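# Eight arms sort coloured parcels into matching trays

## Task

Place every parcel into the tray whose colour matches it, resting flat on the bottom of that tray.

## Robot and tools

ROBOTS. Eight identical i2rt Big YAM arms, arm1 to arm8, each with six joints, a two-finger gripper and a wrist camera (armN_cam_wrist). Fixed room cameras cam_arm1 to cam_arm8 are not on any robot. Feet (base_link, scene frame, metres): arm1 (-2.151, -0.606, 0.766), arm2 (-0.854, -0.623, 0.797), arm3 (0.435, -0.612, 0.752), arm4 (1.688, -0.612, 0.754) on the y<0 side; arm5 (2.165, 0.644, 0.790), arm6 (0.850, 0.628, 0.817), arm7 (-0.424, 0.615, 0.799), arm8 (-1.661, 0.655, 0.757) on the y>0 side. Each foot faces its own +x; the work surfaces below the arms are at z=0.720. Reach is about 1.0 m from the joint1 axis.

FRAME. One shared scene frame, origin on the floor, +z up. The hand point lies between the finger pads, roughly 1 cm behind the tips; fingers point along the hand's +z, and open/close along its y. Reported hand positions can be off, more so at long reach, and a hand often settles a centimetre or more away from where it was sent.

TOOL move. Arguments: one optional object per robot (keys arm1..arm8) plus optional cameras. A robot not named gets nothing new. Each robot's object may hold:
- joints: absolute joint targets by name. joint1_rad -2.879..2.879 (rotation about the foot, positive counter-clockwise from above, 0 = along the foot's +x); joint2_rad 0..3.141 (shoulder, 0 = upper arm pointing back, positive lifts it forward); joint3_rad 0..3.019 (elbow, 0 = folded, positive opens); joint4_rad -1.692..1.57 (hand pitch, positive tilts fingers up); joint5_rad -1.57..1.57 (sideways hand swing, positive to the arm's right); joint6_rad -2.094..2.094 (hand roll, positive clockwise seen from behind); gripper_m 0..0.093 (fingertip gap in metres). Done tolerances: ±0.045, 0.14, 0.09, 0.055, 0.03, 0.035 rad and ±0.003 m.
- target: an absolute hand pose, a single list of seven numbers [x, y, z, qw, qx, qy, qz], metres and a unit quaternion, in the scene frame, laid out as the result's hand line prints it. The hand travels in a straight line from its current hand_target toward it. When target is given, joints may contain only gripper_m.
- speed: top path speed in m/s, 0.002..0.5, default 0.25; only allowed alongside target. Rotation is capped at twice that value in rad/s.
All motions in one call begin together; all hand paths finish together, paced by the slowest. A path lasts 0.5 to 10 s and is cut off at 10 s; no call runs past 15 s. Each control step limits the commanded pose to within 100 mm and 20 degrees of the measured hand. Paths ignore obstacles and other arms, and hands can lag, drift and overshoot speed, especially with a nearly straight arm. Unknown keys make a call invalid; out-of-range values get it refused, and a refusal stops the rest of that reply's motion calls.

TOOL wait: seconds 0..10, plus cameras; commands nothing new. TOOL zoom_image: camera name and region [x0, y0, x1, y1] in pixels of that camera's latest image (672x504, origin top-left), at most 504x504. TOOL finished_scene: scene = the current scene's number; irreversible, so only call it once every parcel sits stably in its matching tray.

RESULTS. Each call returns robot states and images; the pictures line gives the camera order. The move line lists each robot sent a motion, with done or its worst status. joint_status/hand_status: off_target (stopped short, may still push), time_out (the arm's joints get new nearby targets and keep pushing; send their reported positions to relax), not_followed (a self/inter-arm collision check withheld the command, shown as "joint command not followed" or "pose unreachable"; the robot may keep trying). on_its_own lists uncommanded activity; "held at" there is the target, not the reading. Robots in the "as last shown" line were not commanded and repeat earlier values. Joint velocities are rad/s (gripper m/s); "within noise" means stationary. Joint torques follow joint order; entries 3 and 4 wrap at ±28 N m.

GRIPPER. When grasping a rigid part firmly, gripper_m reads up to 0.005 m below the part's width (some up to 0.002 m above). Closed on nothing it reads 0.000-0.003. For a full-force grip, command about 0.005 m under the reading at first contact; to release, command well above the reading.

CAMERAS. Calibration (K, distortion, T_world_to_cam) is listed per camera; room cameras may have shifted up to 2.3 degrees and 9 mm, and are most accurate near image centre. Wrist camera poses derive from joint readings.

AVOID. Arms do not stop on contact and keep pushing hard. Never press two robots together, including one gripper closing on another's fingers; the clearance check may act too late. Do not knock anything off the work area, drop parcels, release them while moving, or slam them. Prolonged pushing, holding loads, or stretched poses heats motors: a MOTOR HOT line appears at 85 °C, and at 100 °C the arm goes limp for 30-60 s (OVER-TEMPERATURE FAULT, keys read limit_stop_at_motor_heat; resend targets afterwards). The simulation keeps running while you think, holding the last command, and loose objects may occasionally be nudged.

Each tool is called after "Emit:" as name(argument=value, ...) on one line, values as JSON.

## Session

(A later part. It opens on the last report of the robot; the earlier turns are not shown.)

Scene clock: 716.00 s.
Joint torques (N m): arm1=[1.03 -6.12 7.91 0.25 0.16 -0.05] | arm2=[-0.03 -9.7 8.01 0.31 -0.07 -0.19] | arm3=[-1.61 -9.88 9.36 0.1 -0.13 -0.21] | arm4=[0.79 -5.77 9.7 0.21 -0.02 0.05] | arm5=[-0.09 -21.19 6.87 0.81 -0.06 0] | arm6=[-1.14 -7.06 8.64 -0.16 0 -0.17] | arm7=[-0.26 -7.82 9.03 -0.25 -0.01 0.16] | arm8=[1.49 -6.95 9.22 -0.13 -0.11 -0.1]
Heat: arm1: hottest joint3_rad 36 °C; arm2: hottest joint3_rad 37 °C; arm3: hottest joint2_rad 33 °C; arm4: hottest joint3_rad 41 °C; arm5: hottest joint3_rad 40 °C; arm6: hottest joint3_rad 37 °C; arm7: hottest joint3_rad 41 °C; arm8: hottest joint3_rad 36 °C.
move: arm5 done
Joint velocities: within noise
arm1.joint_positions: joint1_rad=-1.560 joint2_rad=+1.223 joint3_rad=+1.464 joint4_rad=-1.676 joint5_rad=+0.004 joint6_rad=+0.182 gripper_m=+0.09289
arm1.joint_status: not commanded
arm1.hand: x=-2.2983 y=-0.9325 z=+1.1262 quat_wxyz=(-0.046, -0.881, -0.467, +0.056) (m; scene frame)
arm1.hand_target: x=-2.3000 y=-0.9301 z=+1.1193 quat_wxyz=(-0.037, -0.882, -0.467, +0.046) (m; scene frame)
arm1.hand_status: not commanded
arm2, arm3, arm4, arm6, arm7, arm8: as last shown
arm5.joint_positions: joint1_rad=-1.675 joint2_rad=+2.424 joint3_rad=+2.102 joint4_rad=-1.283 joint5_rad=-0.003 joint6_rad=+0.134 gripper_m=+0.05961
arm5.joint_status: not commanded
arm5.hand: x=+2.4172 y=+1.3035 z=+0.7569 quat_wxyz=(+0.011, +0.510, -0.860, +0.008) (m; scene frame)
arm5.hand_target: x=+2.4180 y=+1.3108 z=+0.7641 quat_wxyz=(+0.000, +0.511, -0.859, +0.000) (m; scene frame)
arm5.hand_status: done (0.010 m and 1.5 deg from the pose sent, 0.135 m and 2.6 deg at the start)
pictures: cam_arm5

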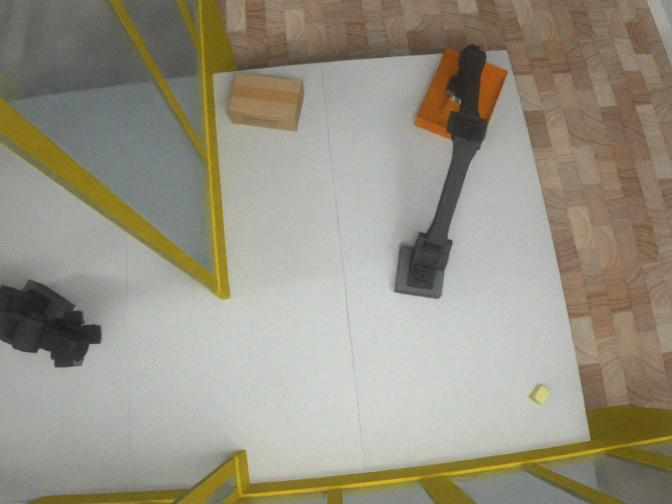

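Emit:
move(arm5={"joints":{"gripper_m":0.093}}, arm7={"joints":{"joint1_rad":1.6}}, cameras=[])

Emit:
move(arm5={"target":[2.415,1.298,0.94,0,-0.5113,0.8594,0],"speed":0.3}, cameras=["cam_arm7"])

Emit:
move(arm5={"target":[2.29,0.97,1.12,0,-0.5113,0.8594,0],"speed":0.4}, cameras=["cam_arm5"])

Scene clock: 723.23 s.
Joint torques (N m): arm1=[0.85 -6.36 8.01 0.24 0.18 -0.05] | arm2=[-0.03 -9.7 8.01 0.29 -0.07 -0.19] | arm3=[-1.79 -9.76 9.37 0.14 -0.14 -0.22] | arm4=[0.79 -5.83 9.7 0.21 -0.02 0.04] | arm5=[-0.97 -21.66 6.8 0.75 -0.06 -0.07] | arm6=[-1.14 -7.06 8.64 -0.17 0.01 -0.17] | arm7=[-0.73 -7.65 9.02 -0.28 -0.05 0.15] | arm8=[1.49 -7.24 9.26 -0.16 -0.11 -0.1]
Heat: arm1: hottest joint3_rad 36 °C; arm2: hottest joint3_rad 37 °C; arm3: hottest joint3_rad 33 °C; arm4: hottest joint3_rad 41 °C; arm5: hottest joint3_rad 40 °C; arm6: hottest joint3_rad 37 °C; arm7: hottest joint3_rad 41 °C; arm8: hottest joint3_rad 36 °C.
move: arm5 done; arm7 done
Joint velocities: within noise
arm1, arm3: as last shown
arm2.joint_positions: joint1_rad=-1.375 joint2_rad=+1.267 joint3_rad=+1.421 joint4_rad=-1.671 joint5_rad=+0.001 joint6_rad=-0.455 gripper_m=+0.09293
arm2.joint_status: not commanded
arm2.hand: x=-0.6902 y=-0.2984 z=+1.1230 quat_wxyz=(-0.026, +0.703, -0.710, -0.009) (m; scene frame)
arm2.hand_target: x=-0.6899 y=-0.3000 z=+1.1194 quat_wxyz=(-0.017, +0.707, -0.707, -0.006) (m; scene frame)
arm2.hand_status: not commanded
arm4.joint_positions: joint1_rad=+1.783 joint2_rad=+1.220 joint3_rad=+1.493 joint4_rad=-1.687 joint5_rad=+0.012 joint6_rad=-0.400 gripper_m=+0.09290
arm4.joint_status: not commanded
arm4.hand: x=+1.3607 y=-0.4625 z=+1.1257 quat_wxyz=(-0.031, +0.997, -0.004, -0.075) (m; scene frame)
arm4.hand_target: x=+1.3600 y=-0.4649 z=+1.1194 quat_wxyz=(-0.027, +0.998, +0.000, -0.064) (m; scene frame)
arm4.hand_status: not commanded
arm5.joint_positions: joint1_rad=-1.675 joint2_rad=+2.424 joint3_rad=+2.102 joint4_rad=-1.283 joint5_rad=-0.003 joint6_rad=+0.134 gripper_m=+0.09289
arm5.joint_status: all done
arm5.hand: x=+2.4172 y=+1.3035 z=+0.7569 quat_wxyz=(+0.011, +0.510, -0.860, +0.008) (m; scene frame)
arm5.hand_target: x=+2.4180 y=+1.3108 z=+0.7641 quat_wxyz=(+0.000, +0.511, -0.859, +0.000) (m; scene frame)
arm5.hand_status: not commanded
arm6.joint_positions: joint1_rad=+0.203 joint2_rad=+1.292 joint3_rad=+1.378 joint4_rad=-1.655 joint5_rad=+0.000 joint6_rad=-0.412 gripper_m=+0.09288
arm6.joint_status: not commanded
arm6.hand: x=+1.1834 y=+0.4812 z=+1.1175 quat_wxyz=(-0.001, -0.001, -1.000, +0.001) (m; scene frame)
arm6.hand_target: x=+1.1800 y=+0.4799 z=+1.1200 quat_wxyz=(+0.000, +0.000, -1.000, +0.000) (m; scene frame)
arm6.hand_status: not commanded
arm7.joint_positions: joint1_rad=+1.607 joint2_rad=+1.297 joint3_rad=+1.452 joint4_rad=-1.695 joint5_rad=+0.001 joint6_rad=+0.114 gripper_m=+0.09294
arm7.joint_status: all done
arm7.hand: x=-0.2131 y=+0.9181 z=+1.1263 quat_wxyz=(-0.013, +0.414, -0.910, -0.009) (m; scene frame)
arm7.hand_target: x=-0.2132 y=+0.9136 z=+1.1197 quat_wxyz=(-0.001, +0.409, -0.913, -0.001) (m; scene frame)
arm7.hand_status: not commanded
arm8.joint_positions: joint1_rad=+0.394 joint2_rad=+1.222 joint3_rad=+1.486 joint4_rad=-1.673 joint5_rad=+0.000 joint6_rad=-0.209 gripper_m=+0.09292
arm8.joint_status: not commanded
arm8.hand: x=-1.7383 y=+0.2992 z=+1.1243 quat_wxyz=(-0.044, -0.706, -0.704, +0.068) (m; scene frame)
arm8.hand_target: x=-1.7400 y=+0.2998 z=+1.1192 quat_wxyz=(-0.038, -0.705, -0.705, +0.060) (m; scene frame)
arm8.hand_status: not commanded
pictures: none
No camera images: "cameras" was empty.

Scene clock: 724.93 s.
Joint torques (N m): arm1=[0.62 -6.12 7.98 0.27 0.18 -0.05] | arm2=[-0.03 -9.7 8.01 0.29 -0.07 -0.19] | arm3=[-1.67 -9.82 9.37 0.08 -0.15 -0.22] | arm4=[0.79 -5.77 9.69 0.21 -0.02 0.05] | arm5=[-0.67 -19.31 10.17 -0.08 -0.05 -0.08] | arm6=[-1.14 -7.06 8.65 -0.16 0.01 -0.18] | arm7=[-0.91 -7.71 9.07 -0.29 -0.06 0.16] | arm8=[1.38 -7.06 9.24 -0.12 -0.11 -0.1]
Heat: arm1: hottest joint3_rad 36 °C; arm2: hottest joint3_rad 37 °C; arm3: hottest joint3_rad 33 °C; arm4: hottest joint3_rad 41 °C; arm5: hottest joint3_rad 40 °C; arm6: hottest joint3_rad 37 °C; arm7: hottest joint3_rad 41 °C; arm8: hottest joint3_rad 36 °C.
move: arm5 off_target
Joint velocities: within noise
arm1, arm2, arm3, arm4, arm6, arm7, arm8: as last shown
arm5.joint_positions: joint1_rad=-1.675 joint2_rad=+2.275 joint3_rad=+2.275 joint4_rad=-1.612 joint5_rad=-0.003 joint6_rad=+0.134 gripper_m=+0.09289
arm5.joint_status: not commanded
arm5.hand: x=+2.4111 y=+1.2881 z=+0.9247 quat_wxyz=(+0.014, +0.510, -0.860, +0.010) (m; scene frame)
arm5.hand_target: x=+2.4148 y=+1.2972 z=+0.9400 quat_wxyz=(+0.000, +0.511, -0.859, +0.000) (m; scene frame)
arm5.hand_status: off_target (0.019 m and 2.0 deg from the pose sent, 0.183 m and 1.5 deg at the start; pose on its path clipped on 10 of 51 steps)
pictures: cam_arm7

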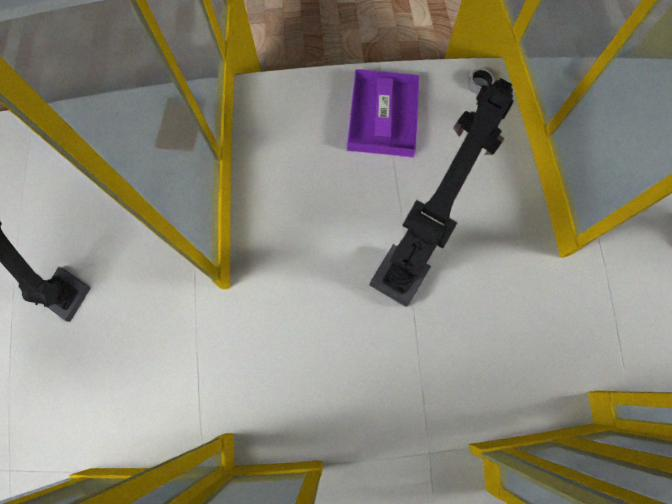

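Scene clock: 726.90 s.
Joint torques (N m): arm1=[0.79 -6.42 7.91 0.09 0.19 -0.04] | arm2=[-0.03 -9.7 8.01 0.31 -0.07 -0.19] | arm3=[-1.61 -9.7 9.36 0.09 -0.14 -0.21] | arm4=[0.85 -5.83 9.7 0.23 -0.02 0.05] | arm5=[-1.08 -6.01 7.16 0.09 -0.06 -0.1] | arm6=[-1.14 -7.12 8.64 -0.17 0 -0.17] | arm7=[-0.97 -7.77 9.03 -0.27 -0.05 0.15] | arm8=[1.38 -7.3 9.21 -0.09 -0.11 -0.08]
Heat: arm1: hottest joint3_rad 36 °C; arm2: hottest joint3_rad 37 °C; arm3: hottest joint2_rad 32 °C; arm4: hottest joint3_rad 41 °C; arm5: hottest joint3_rad 40 °C; arm6: hottest joint3_rad 37 °C; arm7: hottest joint3_rad 41 °C; arm8: hottest joint3_rad 36 °C.
move: arm5 off_target
Joint velocities: within noise
arm1, arm2, arm4, arm6, arm7, arm8: as last shown
arm3.joint_positions: joint1_rad=+2.109 joint2_rad=+1.244 joint3_rad=+1.515 joint4_rad=-1.675 joint5_rad=+0.004 joint6_rad=-0.166 gripper_m=+0.09297
arm3.joint_status: not commanded
arm3.hand: x=+0.4052 y=-0.9863 z=+1.1200 quat_wxyz=(+0.050, +0.671, +0.737, -0.063) (m; scene frame)
arm3.hand_target: x=+0.4000 y=-0.9851 z=+1.1193 quat_wxyz=(+0.046, +0.671, +0.738, -0.059) (m; scene frame)
arm3.hand_status: not commanded
arm5.joint_positions: joint1_rad=-1.675 joint2_rad=+1.238 joint3_rad=+1.395 joint4_rad=-1.677 joint5_rad=-0.003 joint6_rad=+0.134 gripper_m=+0.09289
arm5.joint_status: not commanded
arm5.hand: x=+2.2893 y=+0.9708 z=+1.1178 quat_wxyz=(-0.022, +0.510, -0.860, -0.019) (m; scene frame)
arm5.hand_target: x=+2.2901 y=+0.9701 z=+1.1193 quat_wxyz=(-0.021, +0.511, -0.859, -0.016) (m; scene frame)
arm5.hand_status: off_target (0.002 m and 3.4 deg from the pose sent, 0.392 m and 2.0 deg at the start; pose on its path clipped on 7 of 58 steps; a joint's target at an end of its range on 27 of 58 steps)
pictures: cam_arm5

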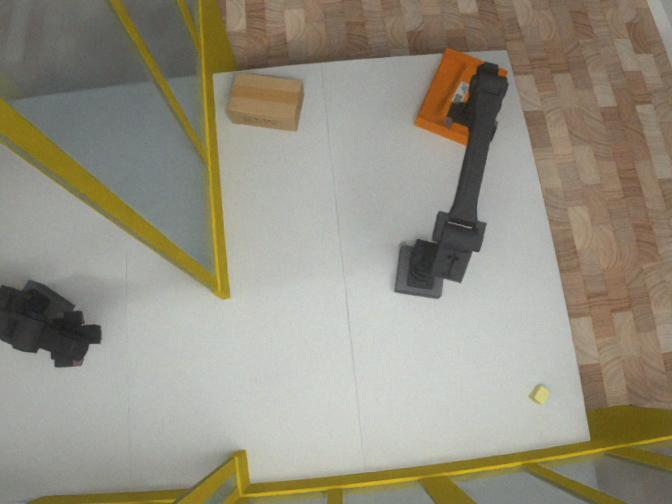

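Emit:
zoom_image(camera="cam_arm5", region=[390, 30, 530, 160])

Emit:
finished_scene(scene=1)

Scaled by 3.600.

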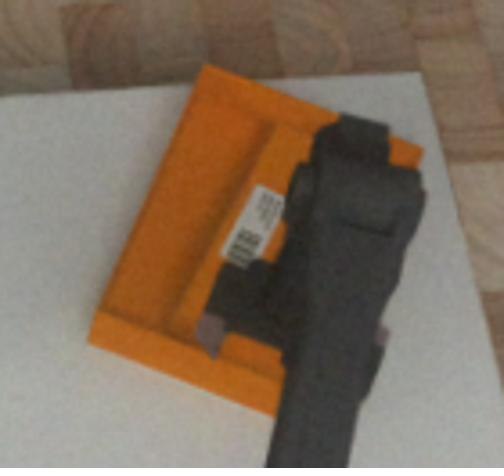

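The scene is finished: the task was done.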